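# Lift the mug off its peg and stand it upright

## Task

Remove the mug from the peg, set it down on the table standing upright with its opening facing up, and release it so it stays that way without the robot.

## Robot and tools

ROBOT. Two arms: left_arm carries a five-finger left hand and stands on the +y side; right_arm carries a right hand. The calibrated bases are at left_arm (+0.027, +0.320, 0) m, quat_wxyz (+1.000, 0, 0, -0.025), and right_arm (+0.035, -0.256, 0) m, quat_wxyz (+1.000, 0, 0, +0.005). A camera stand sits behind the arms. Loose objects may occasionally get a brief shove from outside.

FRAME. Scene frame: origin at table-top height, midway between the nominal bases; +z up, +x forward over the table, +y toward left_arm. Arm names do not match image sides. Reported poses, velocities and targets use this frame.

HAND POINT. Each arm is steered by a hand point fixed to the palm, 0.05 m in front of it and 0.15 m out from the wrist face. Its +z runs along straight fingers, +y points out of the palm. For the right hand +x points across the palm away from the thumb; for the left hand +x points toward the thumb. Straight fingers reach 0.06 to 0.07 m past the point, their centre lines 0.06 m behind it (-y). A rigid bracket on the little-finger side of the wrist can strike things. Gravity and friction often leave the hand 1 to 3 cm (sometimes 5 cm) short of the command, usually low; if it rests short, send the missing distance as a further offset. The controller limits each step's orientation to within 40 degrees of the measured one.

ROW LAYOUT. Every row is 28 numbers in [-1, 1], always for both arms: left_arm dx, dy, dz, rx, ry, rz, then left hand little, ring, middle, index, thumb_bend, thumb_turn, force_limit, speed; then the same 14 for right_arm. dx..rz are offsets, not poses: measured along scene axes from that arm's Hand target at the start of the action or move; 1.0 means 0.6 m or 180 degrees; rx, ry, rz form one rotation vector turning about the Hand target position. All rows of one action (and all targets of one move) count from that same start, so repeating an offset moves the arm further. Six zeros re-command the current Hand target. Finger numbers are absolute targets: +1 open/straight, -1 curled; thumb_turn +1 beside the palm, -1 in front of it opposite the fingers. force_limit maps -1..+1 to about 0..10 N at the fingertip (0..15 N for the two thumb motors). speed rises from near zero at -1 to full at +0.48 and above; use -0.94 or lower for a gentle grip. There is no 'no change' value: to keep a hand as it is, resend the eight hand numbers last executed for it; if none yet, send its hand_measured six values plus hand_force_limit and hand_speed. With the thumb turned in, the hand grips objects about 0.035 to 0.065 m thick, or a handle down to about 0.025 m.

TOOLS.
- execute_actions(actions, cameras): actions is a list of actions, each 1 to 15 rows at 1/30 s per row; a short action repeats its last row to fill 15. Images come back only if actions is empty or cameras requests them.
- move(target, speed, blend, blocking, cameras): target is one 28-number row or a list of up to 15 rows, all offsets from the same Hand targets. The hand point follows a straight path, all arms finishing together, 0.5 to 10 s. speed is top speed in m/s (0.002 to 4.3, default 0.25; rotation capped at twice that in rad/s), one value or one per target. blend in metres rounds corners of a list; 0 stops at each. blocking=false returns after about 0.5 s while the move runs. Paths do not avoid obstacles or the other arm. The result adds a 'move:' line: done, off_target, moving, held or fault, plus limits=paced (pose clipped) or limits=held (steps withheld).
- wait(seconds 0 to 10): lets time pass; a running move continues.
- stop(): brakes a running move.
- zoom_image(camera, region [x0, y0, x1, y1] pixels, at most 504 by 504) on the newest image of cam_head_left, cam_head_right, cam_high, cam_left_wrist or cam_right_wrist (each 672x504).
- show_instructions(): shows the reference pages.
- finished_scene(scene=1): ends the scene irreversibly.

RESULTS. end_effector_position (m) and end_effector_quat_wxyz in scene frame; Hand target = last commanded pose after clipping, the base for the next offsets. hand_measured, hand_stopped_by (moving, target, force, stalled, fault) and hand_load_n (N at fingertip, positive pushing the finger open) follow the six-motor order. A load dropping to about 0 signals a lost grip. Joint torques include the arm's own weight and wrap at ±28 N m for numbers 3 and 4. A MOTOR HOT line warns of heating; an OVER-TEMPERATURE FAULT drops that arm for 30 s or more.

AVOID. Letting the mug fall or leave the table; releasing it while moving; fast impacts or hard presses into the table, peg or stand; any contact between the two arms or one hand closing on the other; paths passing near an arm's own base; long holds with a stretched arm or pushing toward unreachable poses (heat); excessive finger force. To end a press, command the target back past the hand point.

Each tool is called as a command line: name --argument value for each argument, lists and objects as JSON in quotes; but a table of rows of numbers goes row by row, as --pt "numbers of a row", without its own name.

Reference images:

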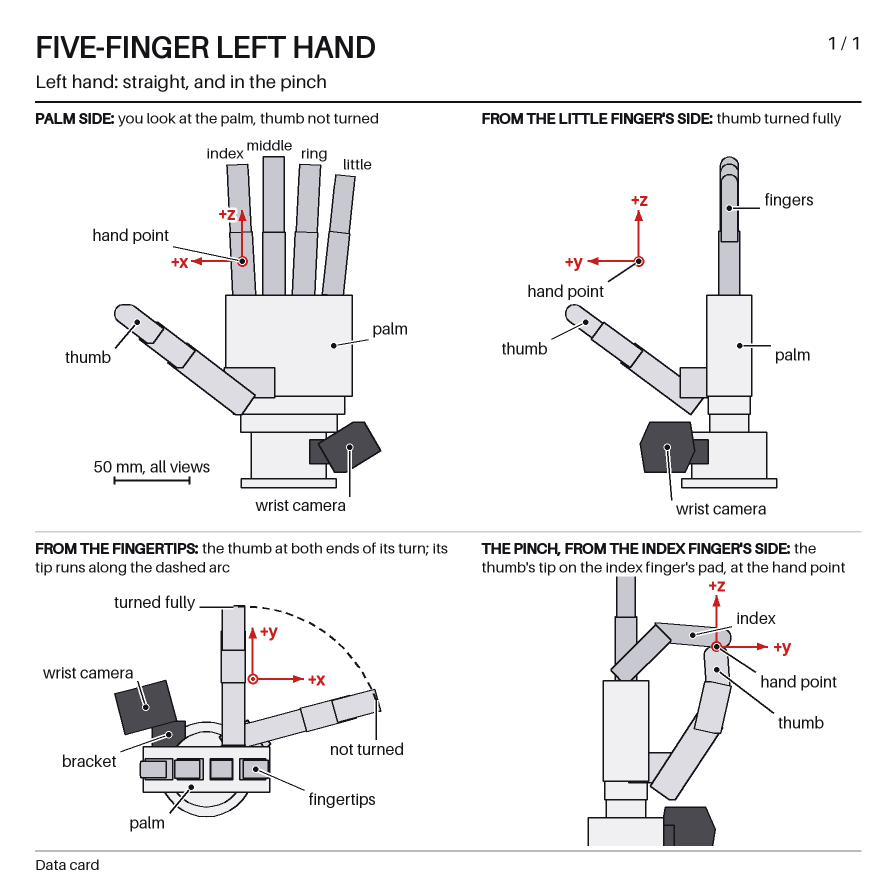

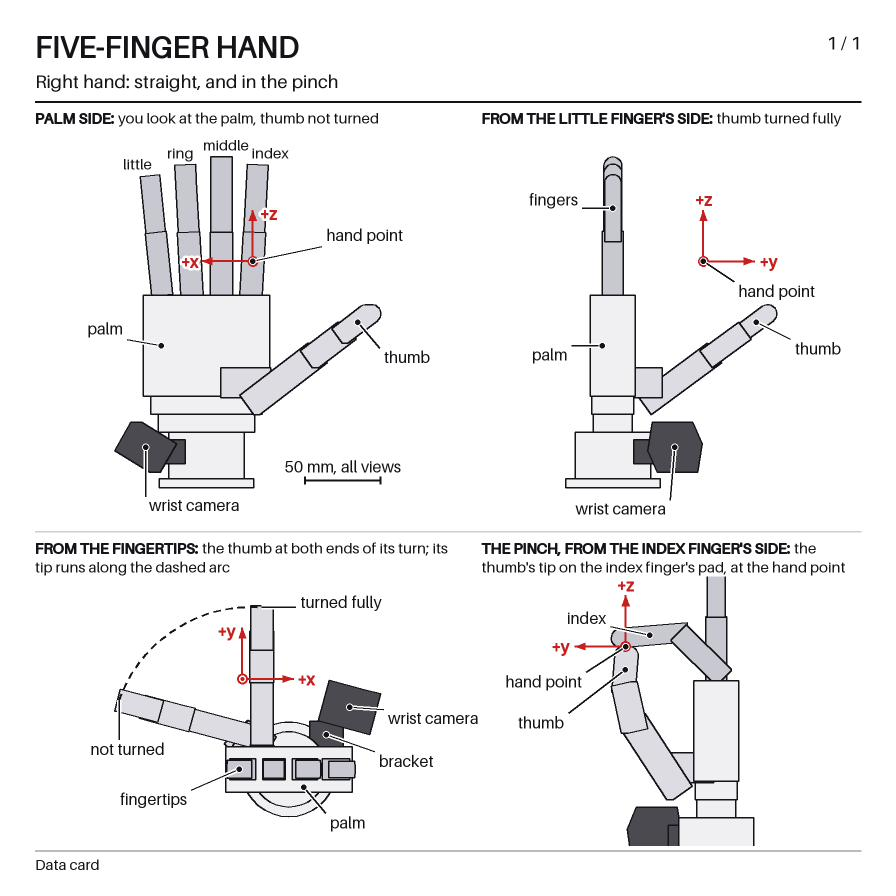

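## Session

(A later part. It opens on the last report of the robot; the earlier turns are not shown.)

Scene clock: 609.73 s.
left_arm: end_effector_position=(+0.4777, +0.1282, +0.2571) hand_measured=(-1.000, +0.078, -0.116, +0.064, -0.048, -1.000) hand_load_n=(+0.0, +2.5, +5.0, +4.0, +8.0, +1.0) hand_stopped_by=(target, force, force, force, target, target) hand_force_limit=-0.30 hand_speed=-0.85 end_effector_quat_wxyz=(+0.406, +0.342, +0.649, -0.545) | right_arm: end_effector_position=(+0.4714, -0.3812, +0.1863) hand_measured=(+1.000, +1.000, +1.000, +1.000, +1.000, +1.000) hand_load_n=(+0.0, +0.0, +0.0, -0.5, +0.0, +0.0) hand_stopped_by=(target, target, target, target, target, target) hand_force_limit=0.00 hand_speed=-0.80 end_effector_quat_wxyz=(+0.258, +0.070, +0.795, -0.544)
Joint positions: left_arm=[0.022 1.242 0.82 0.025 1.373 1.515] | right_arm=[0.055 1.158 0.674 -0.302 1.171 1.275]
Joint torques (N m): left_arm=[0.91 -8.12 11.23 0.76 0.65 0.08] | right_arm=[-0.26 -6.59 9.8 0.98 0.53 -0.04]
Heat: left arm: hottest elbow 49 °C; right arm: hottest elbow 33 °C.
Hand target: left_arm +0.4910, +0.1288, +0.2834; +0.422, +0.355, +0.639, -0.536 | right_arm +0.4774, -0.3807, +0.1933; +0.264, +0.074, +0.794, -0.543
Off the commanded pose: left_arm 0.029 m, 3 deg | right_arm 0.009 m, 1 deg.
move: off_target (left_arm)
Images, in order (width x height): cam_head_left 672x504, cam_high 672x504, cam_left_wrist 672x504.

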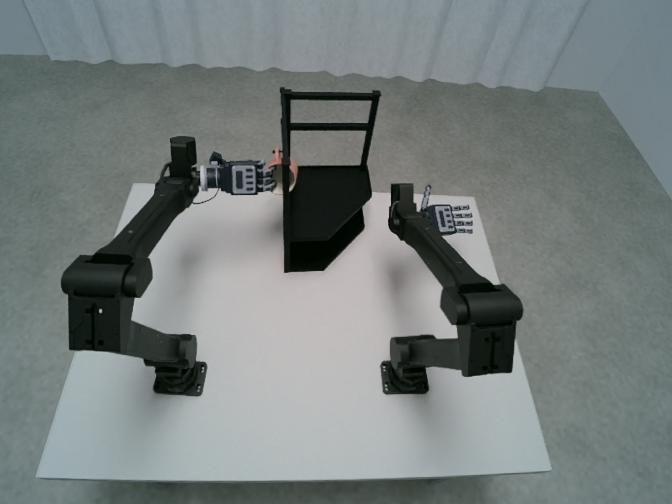

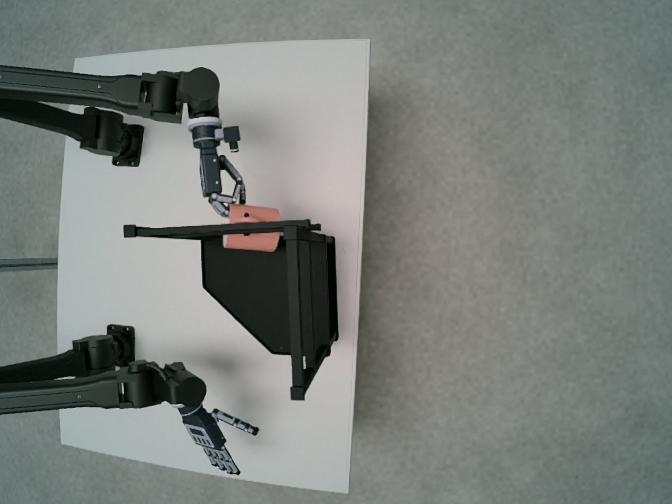

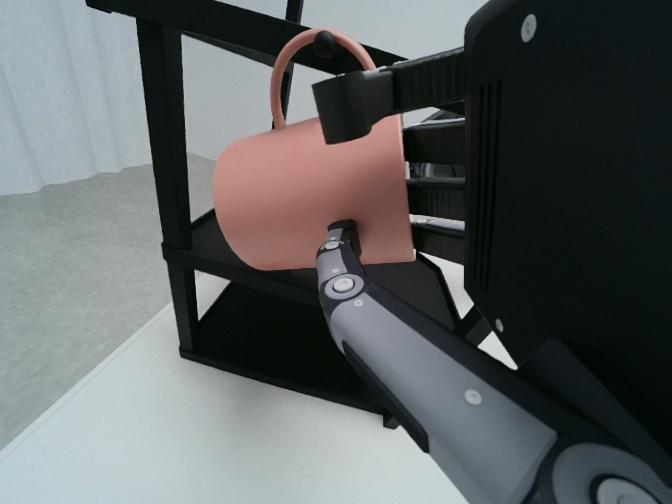

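move --pt "0 0 0 0 0 0 -1 -0.5 -0.5 -0.5 -0.05 -1 0.25 -0.9 0 0 0 0 0 0 1 1 1 1 1 1 0 -0.8" --speed 0.08 --cameras '["cam_high","cam_left_wrist"]'

zoom_image --camera "cam_high" --region '[180, 150, 320, 260]'

Scene clock: 620.53 s.
left_arm: end_effector_position=(+0.4778, +0.1282, +0.2570) hand_measured=(-1.000, +0.052, -0.122, +0.048, -0.046, -1.000) hand_load_n=(+0.0, +6.5, +6.0, +7.0, +11.5, +2.5) hand_stopped_by=(target, force, force, force, target, target) hand_force_limit=0.25 hand_speed=-0.90 end_effector_quat_wxyz=(+0.406, +0.342, +0.649, -0.545) | right_arm: end_effector_position=(+0.4714, -0.3812, +0.1863) hand_measured=(+1.000, +1.000, +1.000, +1.000, +1.000, +1.000) hand_load_n=(+0.0, +0.0, +0.0, +0.0, +0.0, +0.0) hand_stopped_by=(target, target, target, target, target, target) hand_force_limit=0.00 hand_speed=-0.80 end_effector_quat_wxyz=(+0.258, +0.070, +0.795, -0.544)
Joint positions: left_arm=[0.022 1.242 0.82 0.025 1.372 1.515] | right_arm=[0.055 1.158 0.674 -0.302 1.171 1.275]
Joint torques (N m): left_arm=[0.79 -8.23 11.22 0.76 0.68 0.08] | right_arm=[-0.38 -6.59 9.8 0.95 0.52 -0.05]
Heat: left arm: hottest elbow 49 °C; right arm: hottest elbow 33 °C.
Hand target: left_arm +0.4910, +0.1289, +0.2834; +0.422, +0.355, +0.639, -0.536 | right_arm +0.4774, -0.3807, +0.1933; +0.264, +0.074, +0.794, -0.543
Off the commanded pose: left_arm 0.029 m, 3 deg | right_arm 0.009 m, 1 deg.
move: off_target (left_arm)
Images, in order (width x height): cam_high 672x504, cam_left_wrist 672x504.

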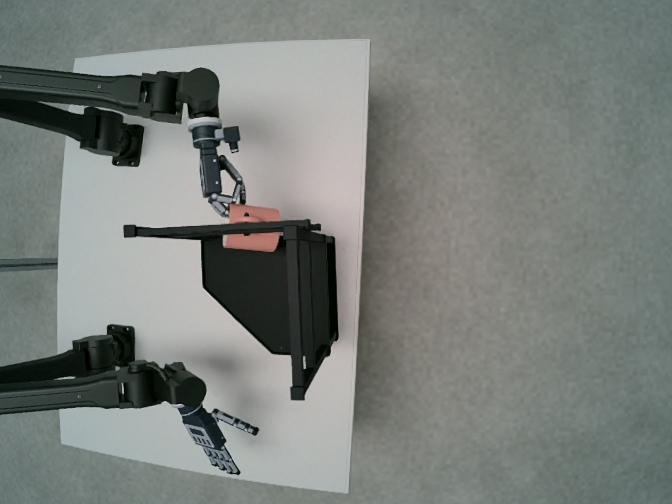

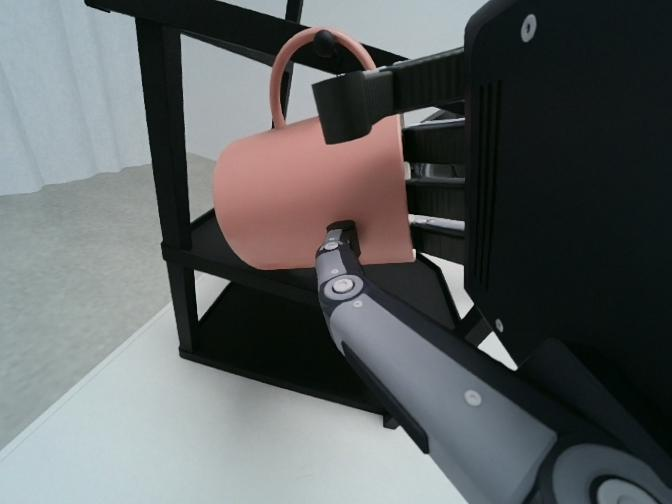

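Scaled by 3.600 from the camera's 672x504 image, which has a finer 960x720 frame.

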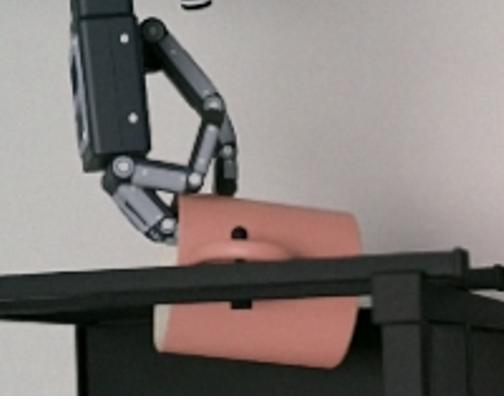

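move --pt "0 0 0.02 0 0 0 -1 -0.5 -0.5 -0.5 -0.05 -1 0.25 -0.9 0 0 0 0 0 0 1 1 1 1 1 1 0 -0.8" --speed 0.03 --cameras '["cam_left_wrist"]'

Scene clock: 627.07 s.
left_arm: end_effector_position=(+0.4764, +0.1282, +0.2579) hand_measured=(-1.000, +0.052, -0.122, +0.048, -0.046, -1.000) hand_load_n=(+0.0, +7.0, +6.0, +7.0, +11.5, +2.5) hand_stopped_by=(target, force, force, force, target, target) hand_force_limit=0.25 hand_speed=-0.90 end_effector_quat_wxyz=(+0.400, +0.336, +0.653, -0.548) | right_arm: end_effector_position=(+0.4714, -0.3812, +0.1863) hand_measured=(+1.000, +1.000, +1.000, +1.000, +1.000, +1.000) hand_load_n=(+0.0, +0.0, +0.0, +0.0, +0.0, -0.5) hand_stopped_by=(target, target, target, target, target, target) hand_force_limit=0.00 hand_speed=-0.80 end_effector_quat_wxyz=(+0.258, +0.070, +0.795, -0.544)
Joint positions: left_arm=[0.022 1.24 0.828 -0.006 1.372 1.515] | right_arm=[0.055 1.158 0.674 -0.302 1.171 1.275]
Joint torques (N m): left_arm=[0.85 -9.23 12.03 0.94 0.67 0.03] | right_arm=[-0.32 -6.42 9.8 0.96 0.53 -0.04]
Heat: left arm: hottest elbow 49 °C; right arm: hottest elbow 33 °C.
Hand target: left_arm +0.4910, +0.1289, +0.2954; +0.422, +0.355, +0.639, -0.536 | right_arm +0.4774, -0.3807, +0.1933; +0.264, +0.074, +0.794, -0.543
Off the commanded pose: left_arm 0.040 m, 4 deg | right_arm 0.009 m, 1 deg.
move: off_target (left_arm)
Images, in order (width x height): cam_left_wrist 672x504.

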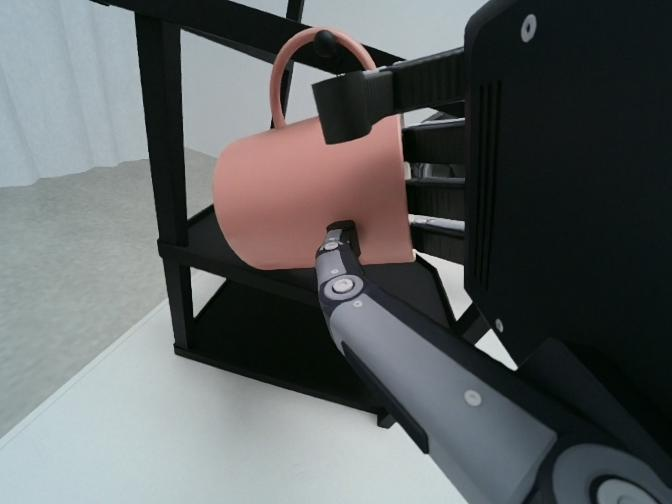

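move --pt "0 0 0.025 0 0 0 -1 -0.5 -0.5 -0.5 -0.05 -1 0.25 -0.9 0 0 0 0 0 0 1 1 1 1 1 1 0 -0.8" --speed 0.04 --cameras '["cam_left_wrist", "cam_head_left"]'

zoom_image --camera "cam_left_wrist" --region '[200, 0, 450, 200]'

Scene clock: 630.93 s.
left_arm: end_effector_position=(+0.4745, +0.1287, +0.2594) hand_measured=(-1.000, +0.052, -0.122, +0.048, -0.046, -1.000) hand_load_n=(+0.0, +8.5, +5.0, +5.0, +13.5, +2.0) hand_stopped_by=(target, force, force, force, target, target) hand_force_limit=0.25 hand_speed=-0.90 end_effector_quat_wxyz=(+0.391, +0.328, +0.660, -0.551) | right_arm: end_effector_position=(+0.4714, -0.3812, +0.1863) hand_measured=(+1.000, +1.000, +1.000, +1.000, +1.000, +1.000) hand_load_n=(+0.0, +0.0, +0.0, +0.0, +0.0, +0.0) hand_stopped_by=(target, target, target, target, target, target) hand_force_limit=0.00 hand_speed=-0.80 end_effector_quat_wxyz=(+0.258, +0.070, +0.795, -0.544)
Joint positions: left_arm=[0.022 1.234 0.84 -0.054 1.369 1.517] | right_arm=[0.055 1.158 0.674 -0.302 1.171 1.275]
Joint torques (N m): left_arm=[0.91 -10.17 13.09 0.88 0.89 0.03] | right_arm=[-0.44 -6.65 9.83 0.98 0.52 -0.04]
Heat: left arm: hottest elbow 48 °C; right arm: hottest elbow 33 °C.
Hand target: left_arm +0.4910, +0.1288, +0.3105; +0.422, +0.355, +0.639, -0.536 | right_arm +0.4774, -0.3807, +0.1933; +0.264, +0.074, +0.794, -0.543
Off the commanded pose: left_arm 0.054 m, 6 deg | right_arm 0.009 m, 1 deg.
move: off_target (left_arm)
Images, in order (width x height): cam_head_left 672x504, cam_left_wrist 672x504.

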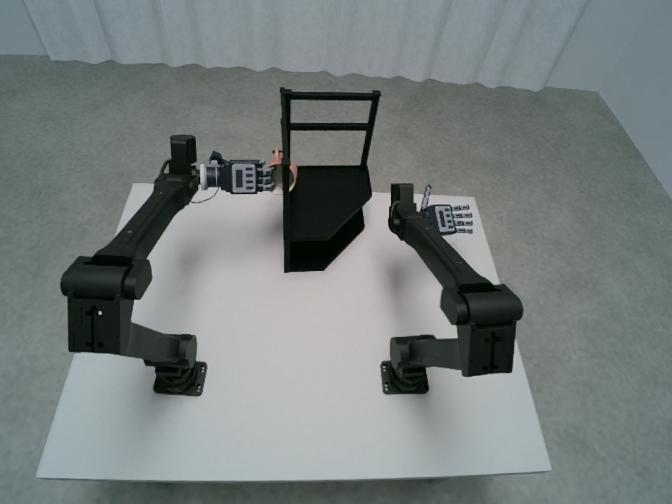

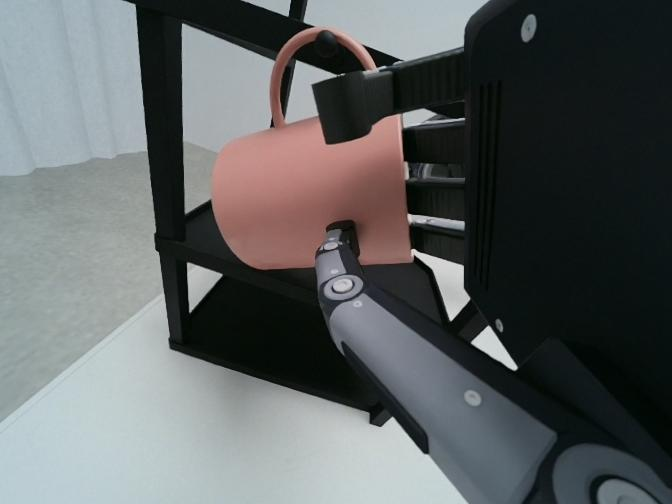

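Scaled by 2.016 from the camera's 672x504 image, which has a finer 960x720 frame.

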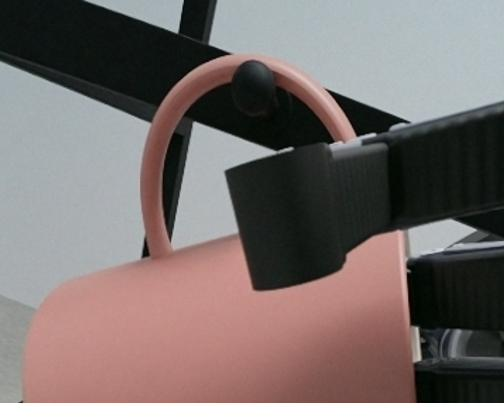

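move --pt "0 0 0.025 0 0 0 -1 -0.5 -0.5 -0.5 -0.05 -1 0.25 -0.9 0 0 0 0 0 0 1 1 1 1 1 1 0 -0.8" --speed 0.04 --cameras '["cam_left_wrist", "cam_head_left"]'

zoom_image --camera "cam_left_wrist" --region '[200, 0, 450, 200]'

zoom_image --camera "cam_head_left" --region '[220, 130, 310, 215]'

Scene clock: 640.77 s.
left_arm: end_effector_position=(+0.4730, +0.1294, +0.2607) hand_measured=(-1.000, +0.052, -0.122, +0.048, -0.046, -1.000) hand_load_n=(+0.0, +9.5, +3.0, +4.0, +16.5, +1.0) hand_stopped_by=(target, force, force, force, target, target) hand_force_limit=0.25 hand_speed=-0.90 end_effector_quat_wxyz=(+0.383, +0.320, +0.667, -0.552) | right_arm: end_effector_position=(+0.4714, -0.3812, +0.1863) hand_measured=(+1.000, +1.000, +1.000, +1.000, +1.000, +1.000) hand_load_n=(+0.0, +0.0, -0.5, +0.0, +0.0, +0.0) hand_stopped_by=(target, target, target, target, target, target) hand_force_limit=0.00 hand_speed=-0.80 end_effector_quat_wxyz=(+0.258, +0.070, +0.795, -0.544)
Joint positions: left_arm=[0.022 1.228 0.852 -0.103 1.361 1.524] | right_arm=[0.055 1.158 0.674 -0.302 1.171 1.275]
Joint torques (N m): left_arm=[0.79 -10.99 14.13 1.07 1.23 -0.02] | right_arm=[-0.26 -6.65 9.83 0.95 0.53 -0.04]
Heat: left arm: hottest elbow 48 °C; right arm: hottest elbow 33 °C.
Hand target: left_arm +0.4911, +0.1289, +0.3255; +0.422, +0.355, +0.639, -0.536 | right_arm +0.4774, -0.3807, +0.1933; +0.264, +0.074, +0.794, -0.543
Off the commanded pose: left_arm 0.067 m, 7 deg | right_arm 0.009 m, 1 deg.
move: off_target (left_arm)
Images, in order (width x height): cam_head_left 672x504, cam_left_wrist 672x504.

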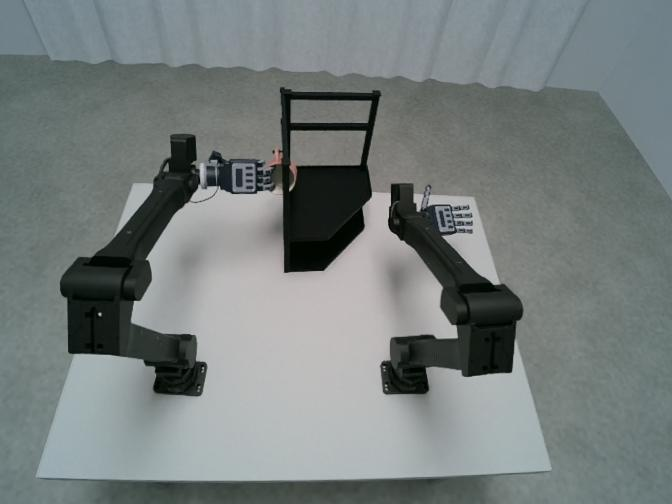

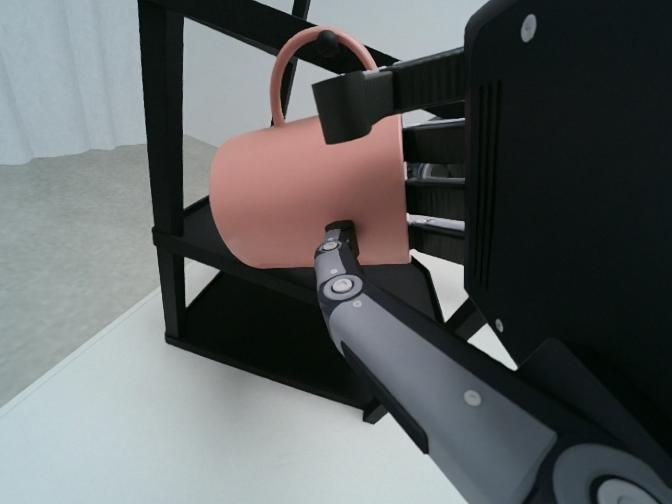

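Scaled by 2.016 from the camera's 672x504 image, which has a finer 960x720 frame.

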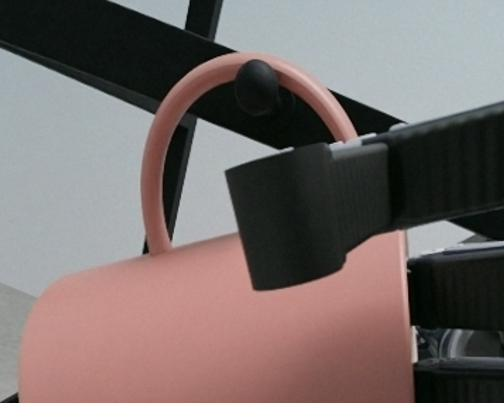

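Scaled by 5.600 from the camera's 672x504 image, which has a finer 960x720 frame.

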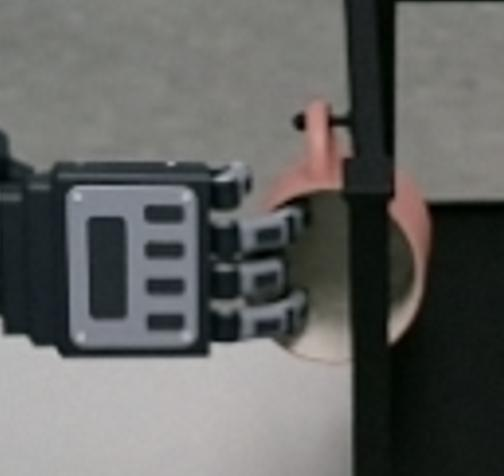

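move --pt "0 0 0.03 0 0 0 -1 -0.5 -0.5 -0.5 -0.05 -1 0.25 -0.9 0 0 0 0 0 0 1 1 1 1 1 1 0 -0.8" --speed 0.04 --cameras '["cam_left_wrist", "cam_high"]'

zoom_image --camera "cam_left_wrist" --region '[200, 0, 450, 200]'

zoom_image --camera "cam_high" --region '[180, 150, 320, 260]'

Scene clock: 669.97 s.
left_arm: end_effector_position=(+0.4714, +0.1305, +0.2623) hand_measured=(-1.000, +0.052, -0.122, +0.048, -0.046, -1.000) hand_load_n=(+0.0, +10.5, +2.0, +3.0, +19.5, +0.0) hand_stopped_by=(target, force, force, force, target, target) hand_force_limit=0.25 hand_speed=-0.90 end_effector_quat_wxyz=(+0.374, +0.310, +0.676, -0.553) | right_arm: end_effector_position=(+0.4714, -0.3812, +0.1863) hand_measured=(+1.000, +1.000, +1.000, +1.000, +1.000, +1.000) hand_load_n=(+0.0, +0.0, +0.0, +0.0, +0.0, -0.5) hand_stopped_by=(target, target, target, target, target, target) hand_force_limit=0.00 hand_speed=-0.80 end_effector_quat_wxyz=(+0.258, +0.070, +0.795, -0.544)
Joint positions: left_arm=[0.022 1.222 0.868 -0.164 1.351 1.532] | right_arm=[0.055 1.158 0.674 -0.302 1.171 1.275]
Joint torques (N m): left_arm=[0.97 -11.99 15.41 1.33 1.72 -0.07] | right_arm=[-0.32 -6.59 9.84 0.95 0.52 -0.03]
Heat: left arm: hottest elbow 57 °C; right arm: hottest elbow 33 °C.
Hand target: left_arm +0.4911, +0.1289, +0.3434; +0.422, +0.355, +0.639, -0.536 | right_arm +0.4774, -0.3807, +0.1933; +0.264, +0.074, +0.794, -0.543
Off the commanded pose: left_arm 0.084 m, 9 deg | right_arm 0.009 m, 1 deg.
move: off_target (left_arm)
Images, in order (width x height): cam_high 672x504, cam_left_wrist 672x504.

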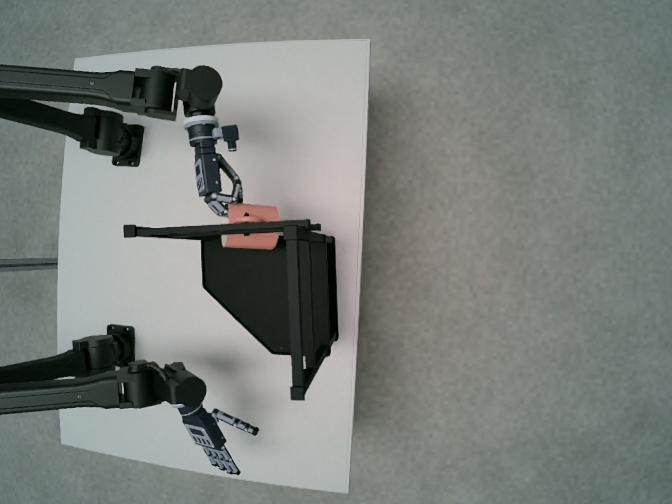

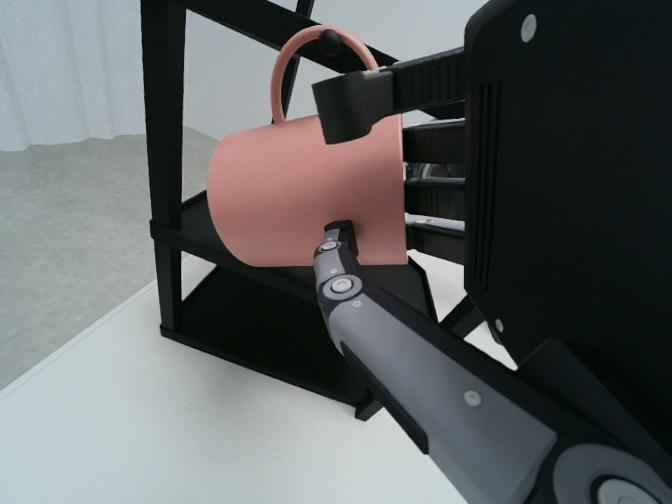

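Scaled by 2.016 from the camera's 672x504 image, which has a finer 960x720 frame.

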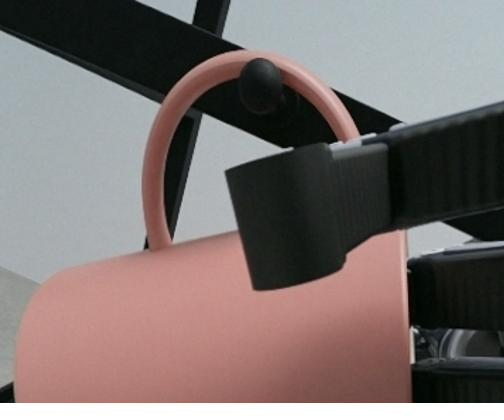

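Scaled by 3.600 from the camera's 672x504 image, which has a finer 960x720 frame.

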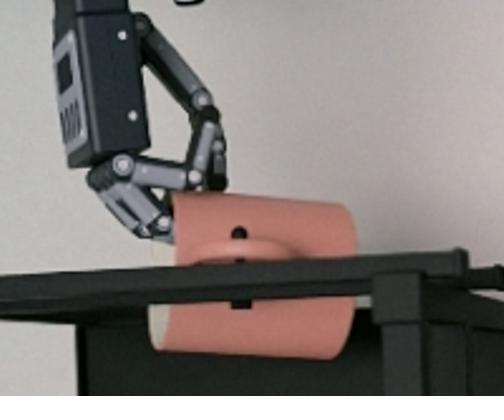

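move --target '[0,0,-0.05,0,-0.06,0,-1,-0.5,-0.5,-0.5,-0.05,-1,0.25,-0.9,0,0,0,0,0,0,1,1,1,1,1,1,0,-0.8]' --speed 0.06 --cameras '["cam_left_wrist"]'

Scene clock: 698.57 s.
left_arm: end_effector_position=(+0.4812, +0.1305, +0.2629) hand_measured=(-1.000, +0.052, -0.122, +0.048, -0.046, -1.000) hand_load_n=(+0.0, +8.5, +2.0, +5.5, +15.0, +4.0) hand_stopped_by=(target, force, force, force, target, target) hand_force_limit=0.25 hand_speed=-0.90 end_effector_quat_wxyz=(+0.432, +0.357, +0.641, -0.524) | right_arm: end_effector_position=(+0.4714, -0.3812, +0.1863) hand_measured=(+1.000, +1.000, +1.000, +1.000, +1.000, +1.000) hand_load_n=(+0.0, +0.0, +0.0, +0.0, +0.5, +0.0) hand_stopped_by=(target, target, target, target, target, target) hand_force_limit=0.00 hand_speed=-0.80 end_effector_quat_wxyz=(+0.258, +0.070, +0.795, -0.544)
Joint positions: left_arm=[0.022 1.226 0.807 0.059 1.35 1.549] | right_arm=[0.055 1.158 0.674 -0.302 1.171 1.275]
Joint torques (N m): left_arm=[0.73 -10.81 10.61 3.18 1.53 0.35] | right_arm=[-0.38 -6.65 9.85 0.95 0.52 -0.03]
Heat: left arm: hottest elbow 56 °C; right arm: hottest elbow 33 °C.
Hand target: left_arm +0.4911, +0.1289, +0.3132; +0.480, +0.404, +0.596, -0.501 | right_arm +0.4774, -0.3807, +0.1933; +0.264, +0.074, +0.794, -0.543
Off the commanded pose: left_arm 0.052 m, 10 deg | right_arm 0.009 m, 1 deg.
move: off_target (left_arm)
Images, in order (width x height): cam_left_wrist 672x504.

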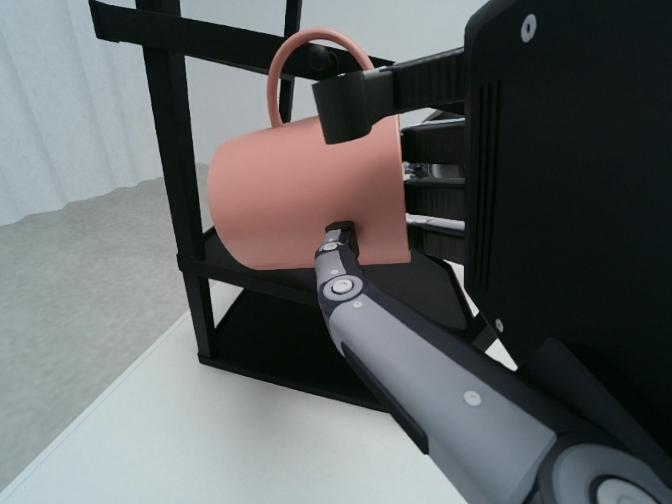

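zoom_image --camera "cam_left_wrist" --region '[200, 0, 450, 200]'

move --target '[0,0,0.03,0,-0.04,0,-1,-0.5,-0.5,-0.5,-0.05,-1,0.25,-0.9,0,0,0,0,0,0,1,1,1,1,1,1,0,-0.8]' --speed 0.06 --cameras '["cam_left_wrist", "cam_head_left"]'

Scaled by 2.016 from the camera's 672x504 image, which has a finer 960x720 frame.

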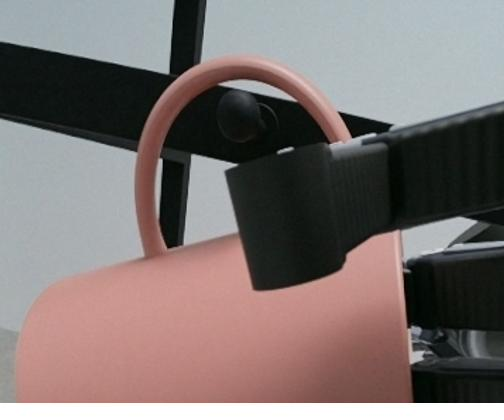

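Scene clock: 703.47 s.
left_arm: end_effector_position=(+0.4840, +0.1309, +0.2646) hand_measured=(-1.000, +0.052, -0.124, +0.048, -0.046, -1.000) hand_load_n=(+0.0, +9.0, +1.5, +5.0, +15.5, +4.0) hand_stopped_by=(target, force, force, force, target, target) hand_force_limit=0.25 hand_speed=-0.90 end_effector_quat_wxyz=(+0.457, +0.377, +0.624, -0.509) | right_arm: end_effector_position=(+0.4714, -0.3812, +0.1863) hand_measured=(+1.000, +1.000, +1.000, +1.000, +1.000, +1.000) hand_load_n=(+0.0, +0.0, +0.0, +0.0, +0.0, -0.5) hand_stopped_by=(target, target, target, target, target, target) hand_force_limit=0.00 hand_speed=-0.80 end_effector_quat_wxyz=(+0.258, +0.070, +0.795, -0.544)
Joint positions: left_arm=[0.022 1.226 0.779 0.16 1.346 1.555] | right_arm=[0.055 1.158 0.674 -0.302 1.171 1.275]
Joint torques (N m): left_arm=[0.62 -12.81 10.95 3.59 1.57 0.45] | right_arm=[-0.26 -6.59 9.8 0.98 0.53 -0.04]
Heat: left arm: hottest elbow 56 °C; right arm: hottest elbow 33 °C.
Hand target: left_arm +0.4911, +0.1288, +0.3314; +0.517, +0.435, +0.565, -0.474 | right_arm +0.4774, -0.3807, +0.1933; +0.264, +0.074, +0.794, -0.543
Off the commanded pose: left_arm 0.067 m, 12 deg | right_arm 0.009 m, 1 deg.
move: off_target (left_arm)
Images, in order (width x height): cam_head_left 672x504, cam_left_wrist 672x504.

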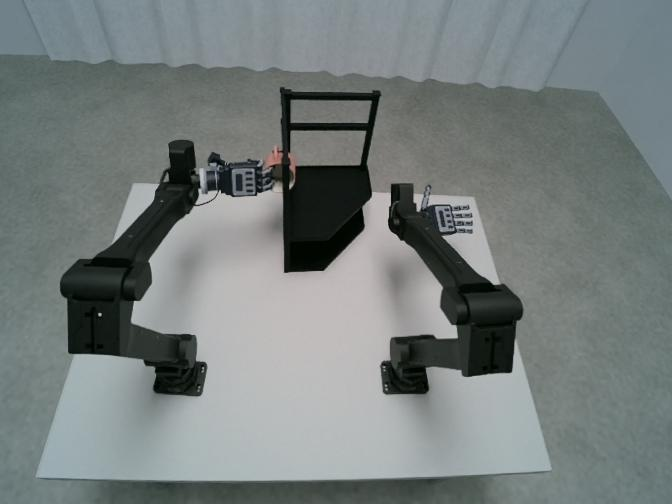

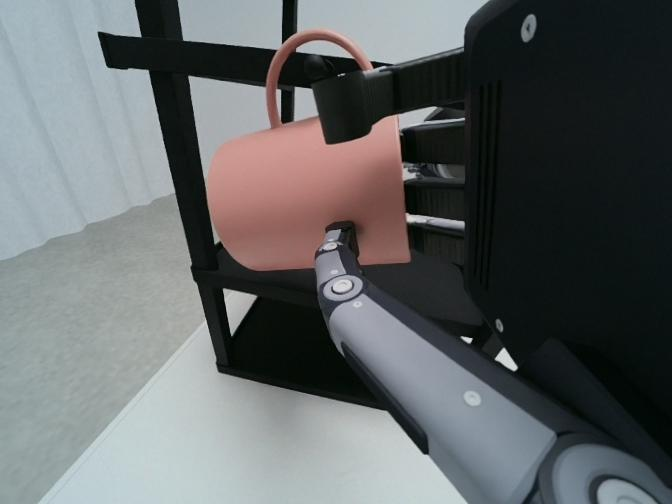

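move --target '[0,0,0.02,0,-0.03,0,-1,-0.5,-0.5,-0.5,-0.05,-1,0.25,-0.9,0,0,0,0,0,0,1,1,1,1,1,1,0,-0.8]' --speed 0.06 --cameras '["cam_left_wrist"]'

zoom_image --camera "cam_left_wrist" --region '[200, 0, 450, 200]'

Scene clock: 708.87 s.
left_arm: end_effector_position=(+0.4844, +0.1334, +0.2669) hand_measured=(-1.000, +0.052, -0.124, +0.048, -0.046, -1.000) hand_load_n=(+0.0, +8.5, +2.5, +4.0, +15.0, +4.0) hand_stopped_by=(target, force, force, force, target, target) hand_force_limit=0.25 hand_speed=-0.90 end_effector_quat_wxyz=(+0.479, +0.392, +0.610, -0.495) | right_arm: end_effector_position=(+0.4714, -0.3812, +0.1863) hand_measured=(+1.000, +1.000, +1.000, +1.000, +1.000, +1.000) hand_load_n=(+0.0, +0.0, +0.0, +0.0, +0.0, -0.5) hand_stopped_by=(target, target, target, target, target, target) hand_force_limit=0.00 hand_speed=-0.80 end_effector_quat_wxyz=(+0.258, +0.070, +0.795, -0.544)
Joint positions: left_arm=[0.027 1.221 0.754 0.236 1.345 1.564] | right_arm=[0.055 1.158 0.674 -0.302 1.171 1.275]
Joint torques (N m): left_arm=[0.26 -13.16 11.45 3.82 1.56 0.51] | right_arm=[-0.44 -6.59 9.83 0.99 0.53 -0.04]
Heat: left arm: hottest elbow 56 °C; right arm: hottest elbow 33 °C.
Hand target: left_arm +0.4911, +0.1290, +0.3434; +0.543, +0.456, +0.540, -0.453 | right_arm +0.4774, -0.3807, +0.1933; +0.264, +0.074, +0.794, -0.543
Off the commanded pose: left_arm 0.077 m, 14 deg | right_arm 0.009 m, 1 deg.
move: off_target (left_arm)
Images, in order (width x height): cam_left_wrist 672x504.

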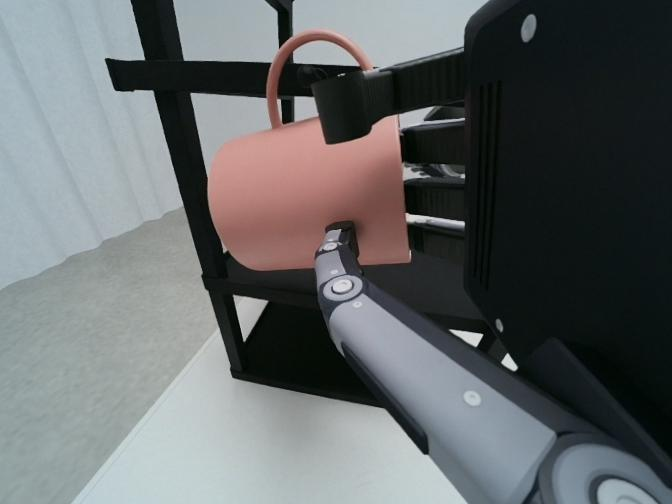

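Scaled by 2.016 from the camera's 672x504 image, which has a finer 960x720 frame.

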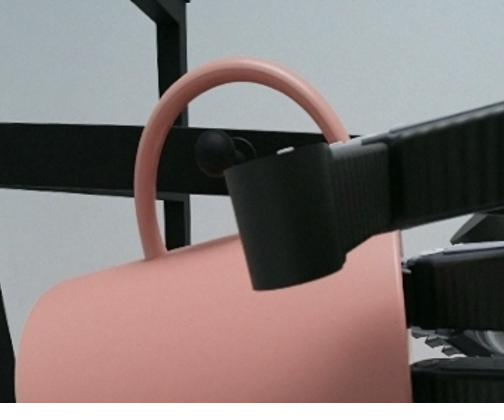

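move --target '[0,0.06,0,0,0,0,-1,-0.5,-0.5,-0.5,-0.05,-1,0.25,-0.9,0,0,0,0,0,0,1,1,1,1,1,1,0,-0.8]' --speed 0.06 --cameras '["cam_left_wrist"]'

zoom_image --camera "cam_left_wrist" --region '[200, 0, 450, 200]'

Scene clock: 718.97 s.
left_arm: end_effector_position=(+0.4764, +0.1619, +0.2813) hand_measured=(-1.000, +0.052, -0.122, +0.048, -0.046, -1.000) hand_load_n=(+0.0, +8.5, +5.0, +5.5, +13.0, +4.0) hand_stopped_by=(target, force, force, force, target, target) hand_force_limit=0.25 hand_speed=-0.90 end_effector_quat_wxyz=(+0.489, +0.404, +0.590, -0.500) | right_arm: end_effector_position=(+0.4714, -0.3812, +0.1863) hand_measured=(+1.000, +1.000, +1.000, +1.000, +1.000, +1.000) hand_load_n=(+0.0, +0.0, +0.0, +0.0, +0.5, +0.0) hand_stopped_by=(target, target, target, target, target, target) hand_force_limit=0.00 hand_speed=-0.80 end_effector_quat_wxyz=(+0.258, +0.070, +0.795, -0.544)
Joint positions: left_arm=[0.115 1.199 0.751 0.246 1.461 1.576] | right_arm=[0.055 1.158 0.674 -0.302 1.171 1.275]
Joint torques (N m): left_arm=[1.14 -10.75 12.05 3 0.73 0.49] | right_arm=[-0.32 -6.59 9.81 0.96 0.52 -0.04]
Heat: left arm: hottest elbow 55 °C; right arm: hottest elbow 33 °C.
Hand target: left_arm +0.4911, +0.1649, +0.3435; +0.543, +0.456, +0.540, -0.453 | right_arm +0.4774, -0.3807, +0.1933; +0.264, +0.074, +0.794, -0.543
Off the commanded pose: left_arm 0.064 m, 12 deg | right_arm 0.009 m, 1 deg.
move: off_target (left_arm)
Images, in order (width x height): cam_left_wrist 672x504.

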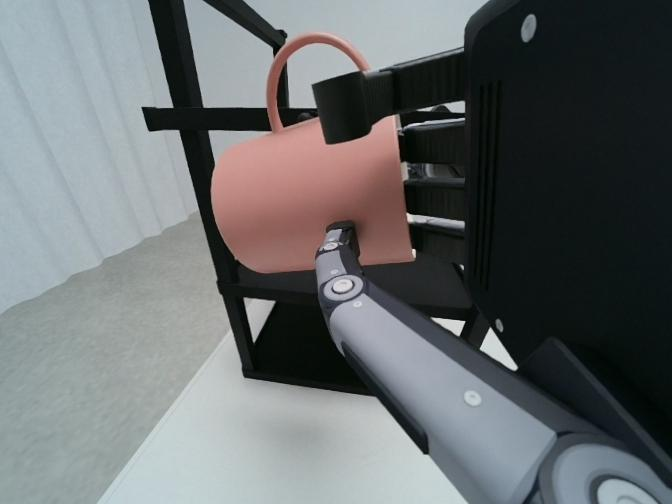

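Scaled by 2.016 from the camera's 672x504 image, which has a finer 960x720 frame.

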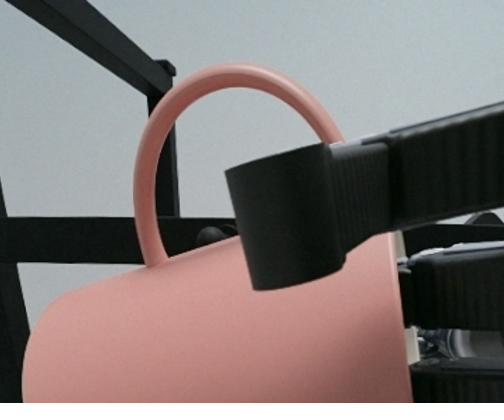

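move --target '[0.01,0.07,-0.02,0,0,0,-1,-0.5,-0.5,-0.5,-0.05,-1,0.25,-0.9,0,0,0,0,0,0,1,1,1,1,1,1,0,-0.8]' --speed 0.08 --cameras '["cam_left_wrist", "cam_high", "cam_head_left"]'

zoom_image --camera "cam_left_wrist" --region '[200, 0, 450, 200]'

Scene clock: 727.20 s.
left_arm: end_effector_position=(+0.4797, +0.2027, +0.2867) hand_measured=(-1.000, +0.052, -0.122, +0.048, -0.046, -1.000) hand_load_n=(+0.0, +7.5, +5.0, +6.0, +12.5, +4.0) hand_stopped_by=(target, force, force, force, target, target) hand_force_limit=0.25 hand_speed=-0.90 end_effector_quat_wxyz=(+0.512, +0.413, +0.575, -0.486) | right_arm: end_effector_position=(+0.4714, -0.3812, +0.1863) hand_measured=(+1.000, +1.000, +1.000, +1.000, +1.000, +1.000) hand_load_n=(+0.0, +0.0, +0.0, +0.0, +0.0, +0.0) hand_stopped_by=(target, target, target, target, target, target) hand_force_limit=0.00 hand_speed=-0.80 end_effector_quat_wxyz=(+0.258, +0.070, +0.795, -0.544)
Joint positions: left_arm=[0.223 1.21 0.751 0.28 1.556 1.613] | right_arm=[0.055 1.158 0.674 -0.302 1.171 1.275]
Joint torques (N m): left_arm=[0.97 -8.12 12.19 2.15 0.66 0.36] | right_arm=[-0.32 -6.59 9.78 0.96 0.52 -0.04]
Heat: left arm: hottest elbow 55 °C; right arm: hottest elbow 33 °C.
Hand target: left_arm +0.4971, +0.2069, +0.3314; +0.543, +0.456, +0.540, -0.453 | right_arm +0.4774, -0.3807, +0.1933; +0.264, +0.074, +0.794, -0.543
Off the commanded pose: left_arm 0.048 m, 8 deg | right_arm 0.009 m, 1 deg.
joint sent to its limit (left arm) — joint 5 (wrist yaw), upper limit. The joint targets are off in position, not in orientation.
move: off_target (left_arm)
Images, in order (width x height): cam_head_left 672x504, cam_high 672x504, cam_left_wrist 672x504.

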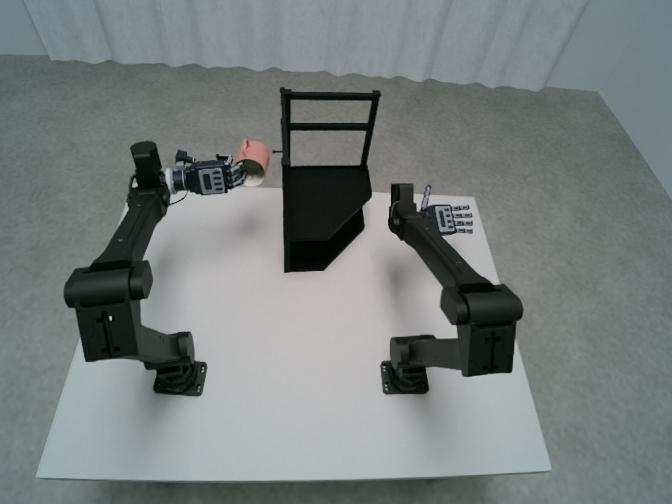

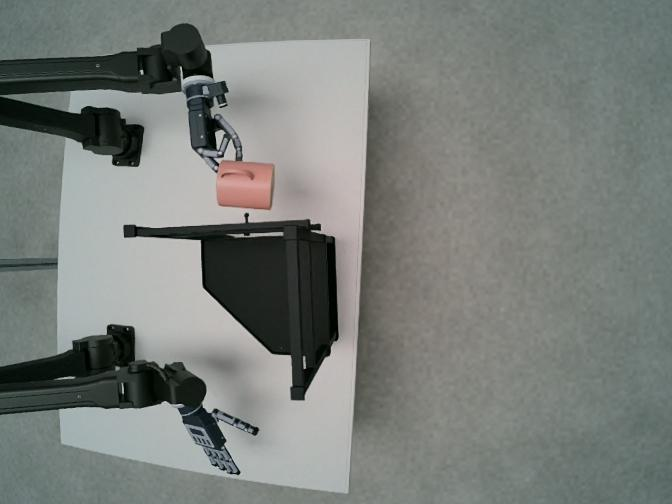

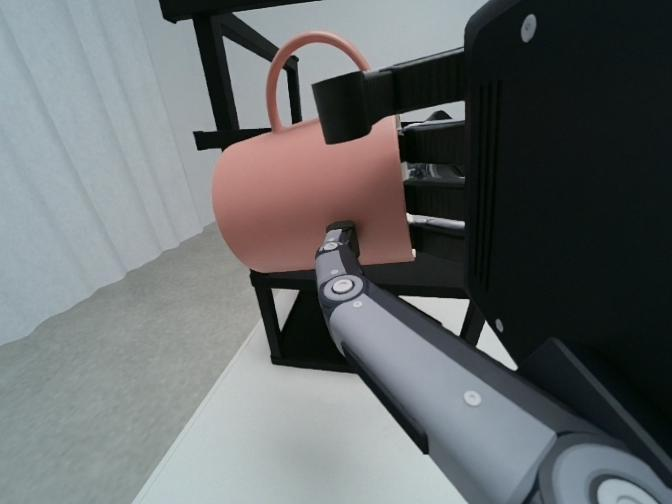

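Scaled by 2.016 from the camera's 672x504 image, which has a finer 960x720 frame.

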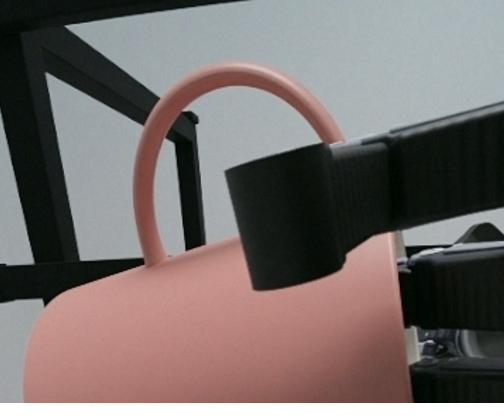

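zoom_image --camera "cam_head_left" --region '[160, 110, 300, 215]'

zoom_image --camera "cam_high" --region '[180, 130, 320, 235]'

Scaled by 3.600 from the camera's 672x504 image, which has a finer 960x720 frame.

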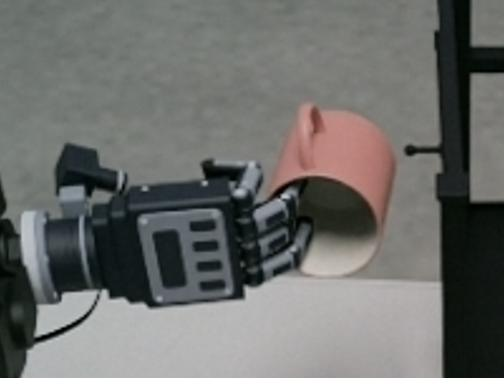

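Scaled by 3.600 from the camera's 672x504 image, which has a finer 960x720 frame.

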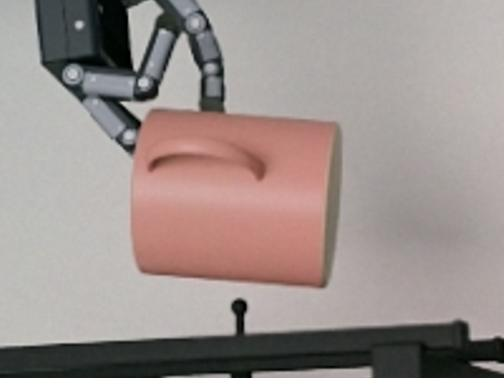

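move --pt "-0.05 0.06 0 -0.01 0.05 0.012 -1 -0.5 -0.5 -0.5 -0.05 -1 0.25 -0.9 0 0 0 0 0 0 1 1 1 1 1 1 0 -0.8" --pt "-0.087 0.08 -0.01 -0.0976 0.4833 0.1164 -1 -0.5 -0.5 -0.5 -0.05 -1 0.25 -0.9 0 0 0 0 0 0 1 1 1 1 1 1 0 -0.8" --speed 0.2 --blend 0.02 --cameras '["cam_left_wrist", "cam_high", "cam_head_left"]'

Scene clock: 812.10 s.
left_arm: end_effector_position=(+0.4278, +0.2490, +0.2862) hand_measured=(-1.000, +0.052, -0.122, +0.048, -0.046, -1.000) hand_load_n=(+0.0, +6.5, +3.5, +7.5, +13.0, +4.0) hand_stopped_by=(target, force, force, force, target, target) hand_force_limit=0.25 hand_speed=-0.90 end_effector_quat_wxyz=(+0.117, -0.181, +0.762, -0.611) | right_arm: end_effector_position=(+0.4714, -0.3812, +0.1863) hand_measured=(+1.000, +1.000, +1.000, +1.000, +1.000, +1.000) hand_load_n=(+0.0, +0.0, +0.0, +0.0, +0.0, +0.0) hand_stopped_by=(target, target, target, target, target, target) hand_force_limit=0.00 hand_speed=-0.80 end_effector_quat_wxyz=(+0.258, +0.070, +0.795, -0.544)
Joint positions: left_arm=[0.331 1.226 1.071 -0.871 1.303 0.966] | right_arm=[0.055 1.158 0.674 -0.302 1.171 1.275]
Joint torques (N m): left_arm=[1.14 -8.53 13.55 0.49 1.65 0] | right_arm=[-0.44 -6.53 9.84 0.99 0.52 -0.03]
Heat: left arm: hottest elbow 56 °C; right arm: hottest elbow 34 °C.
Hand target: left_arm +0.4449, +0.2550, +0.3254; +0.149, -0.153, +0.760, -0.613 | right_arm +0.4774, -0.3807, +0.1933; +0.264, +0.074, +0.794, -0.543
Off the commanded pose: left_arm 0.043 m, 5 deg | right_arm 0.009 m, 1 deg.
move: off_target (left_arm)
Images, in order (width x height): cam_head_left 672x504, cam_high 672x504, cam_left_wrist 672x504.

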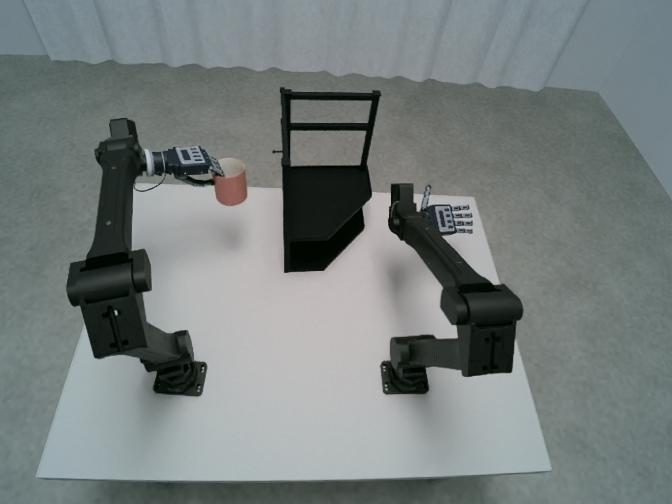

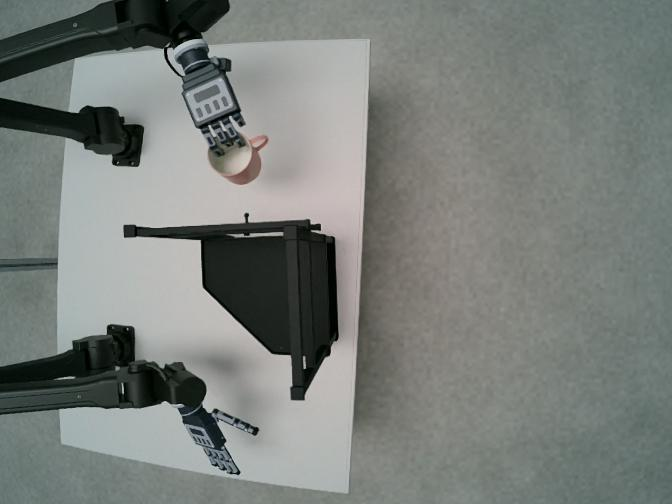

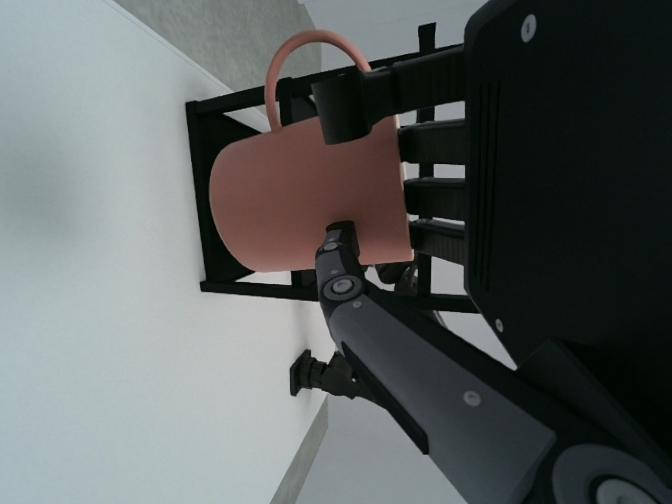

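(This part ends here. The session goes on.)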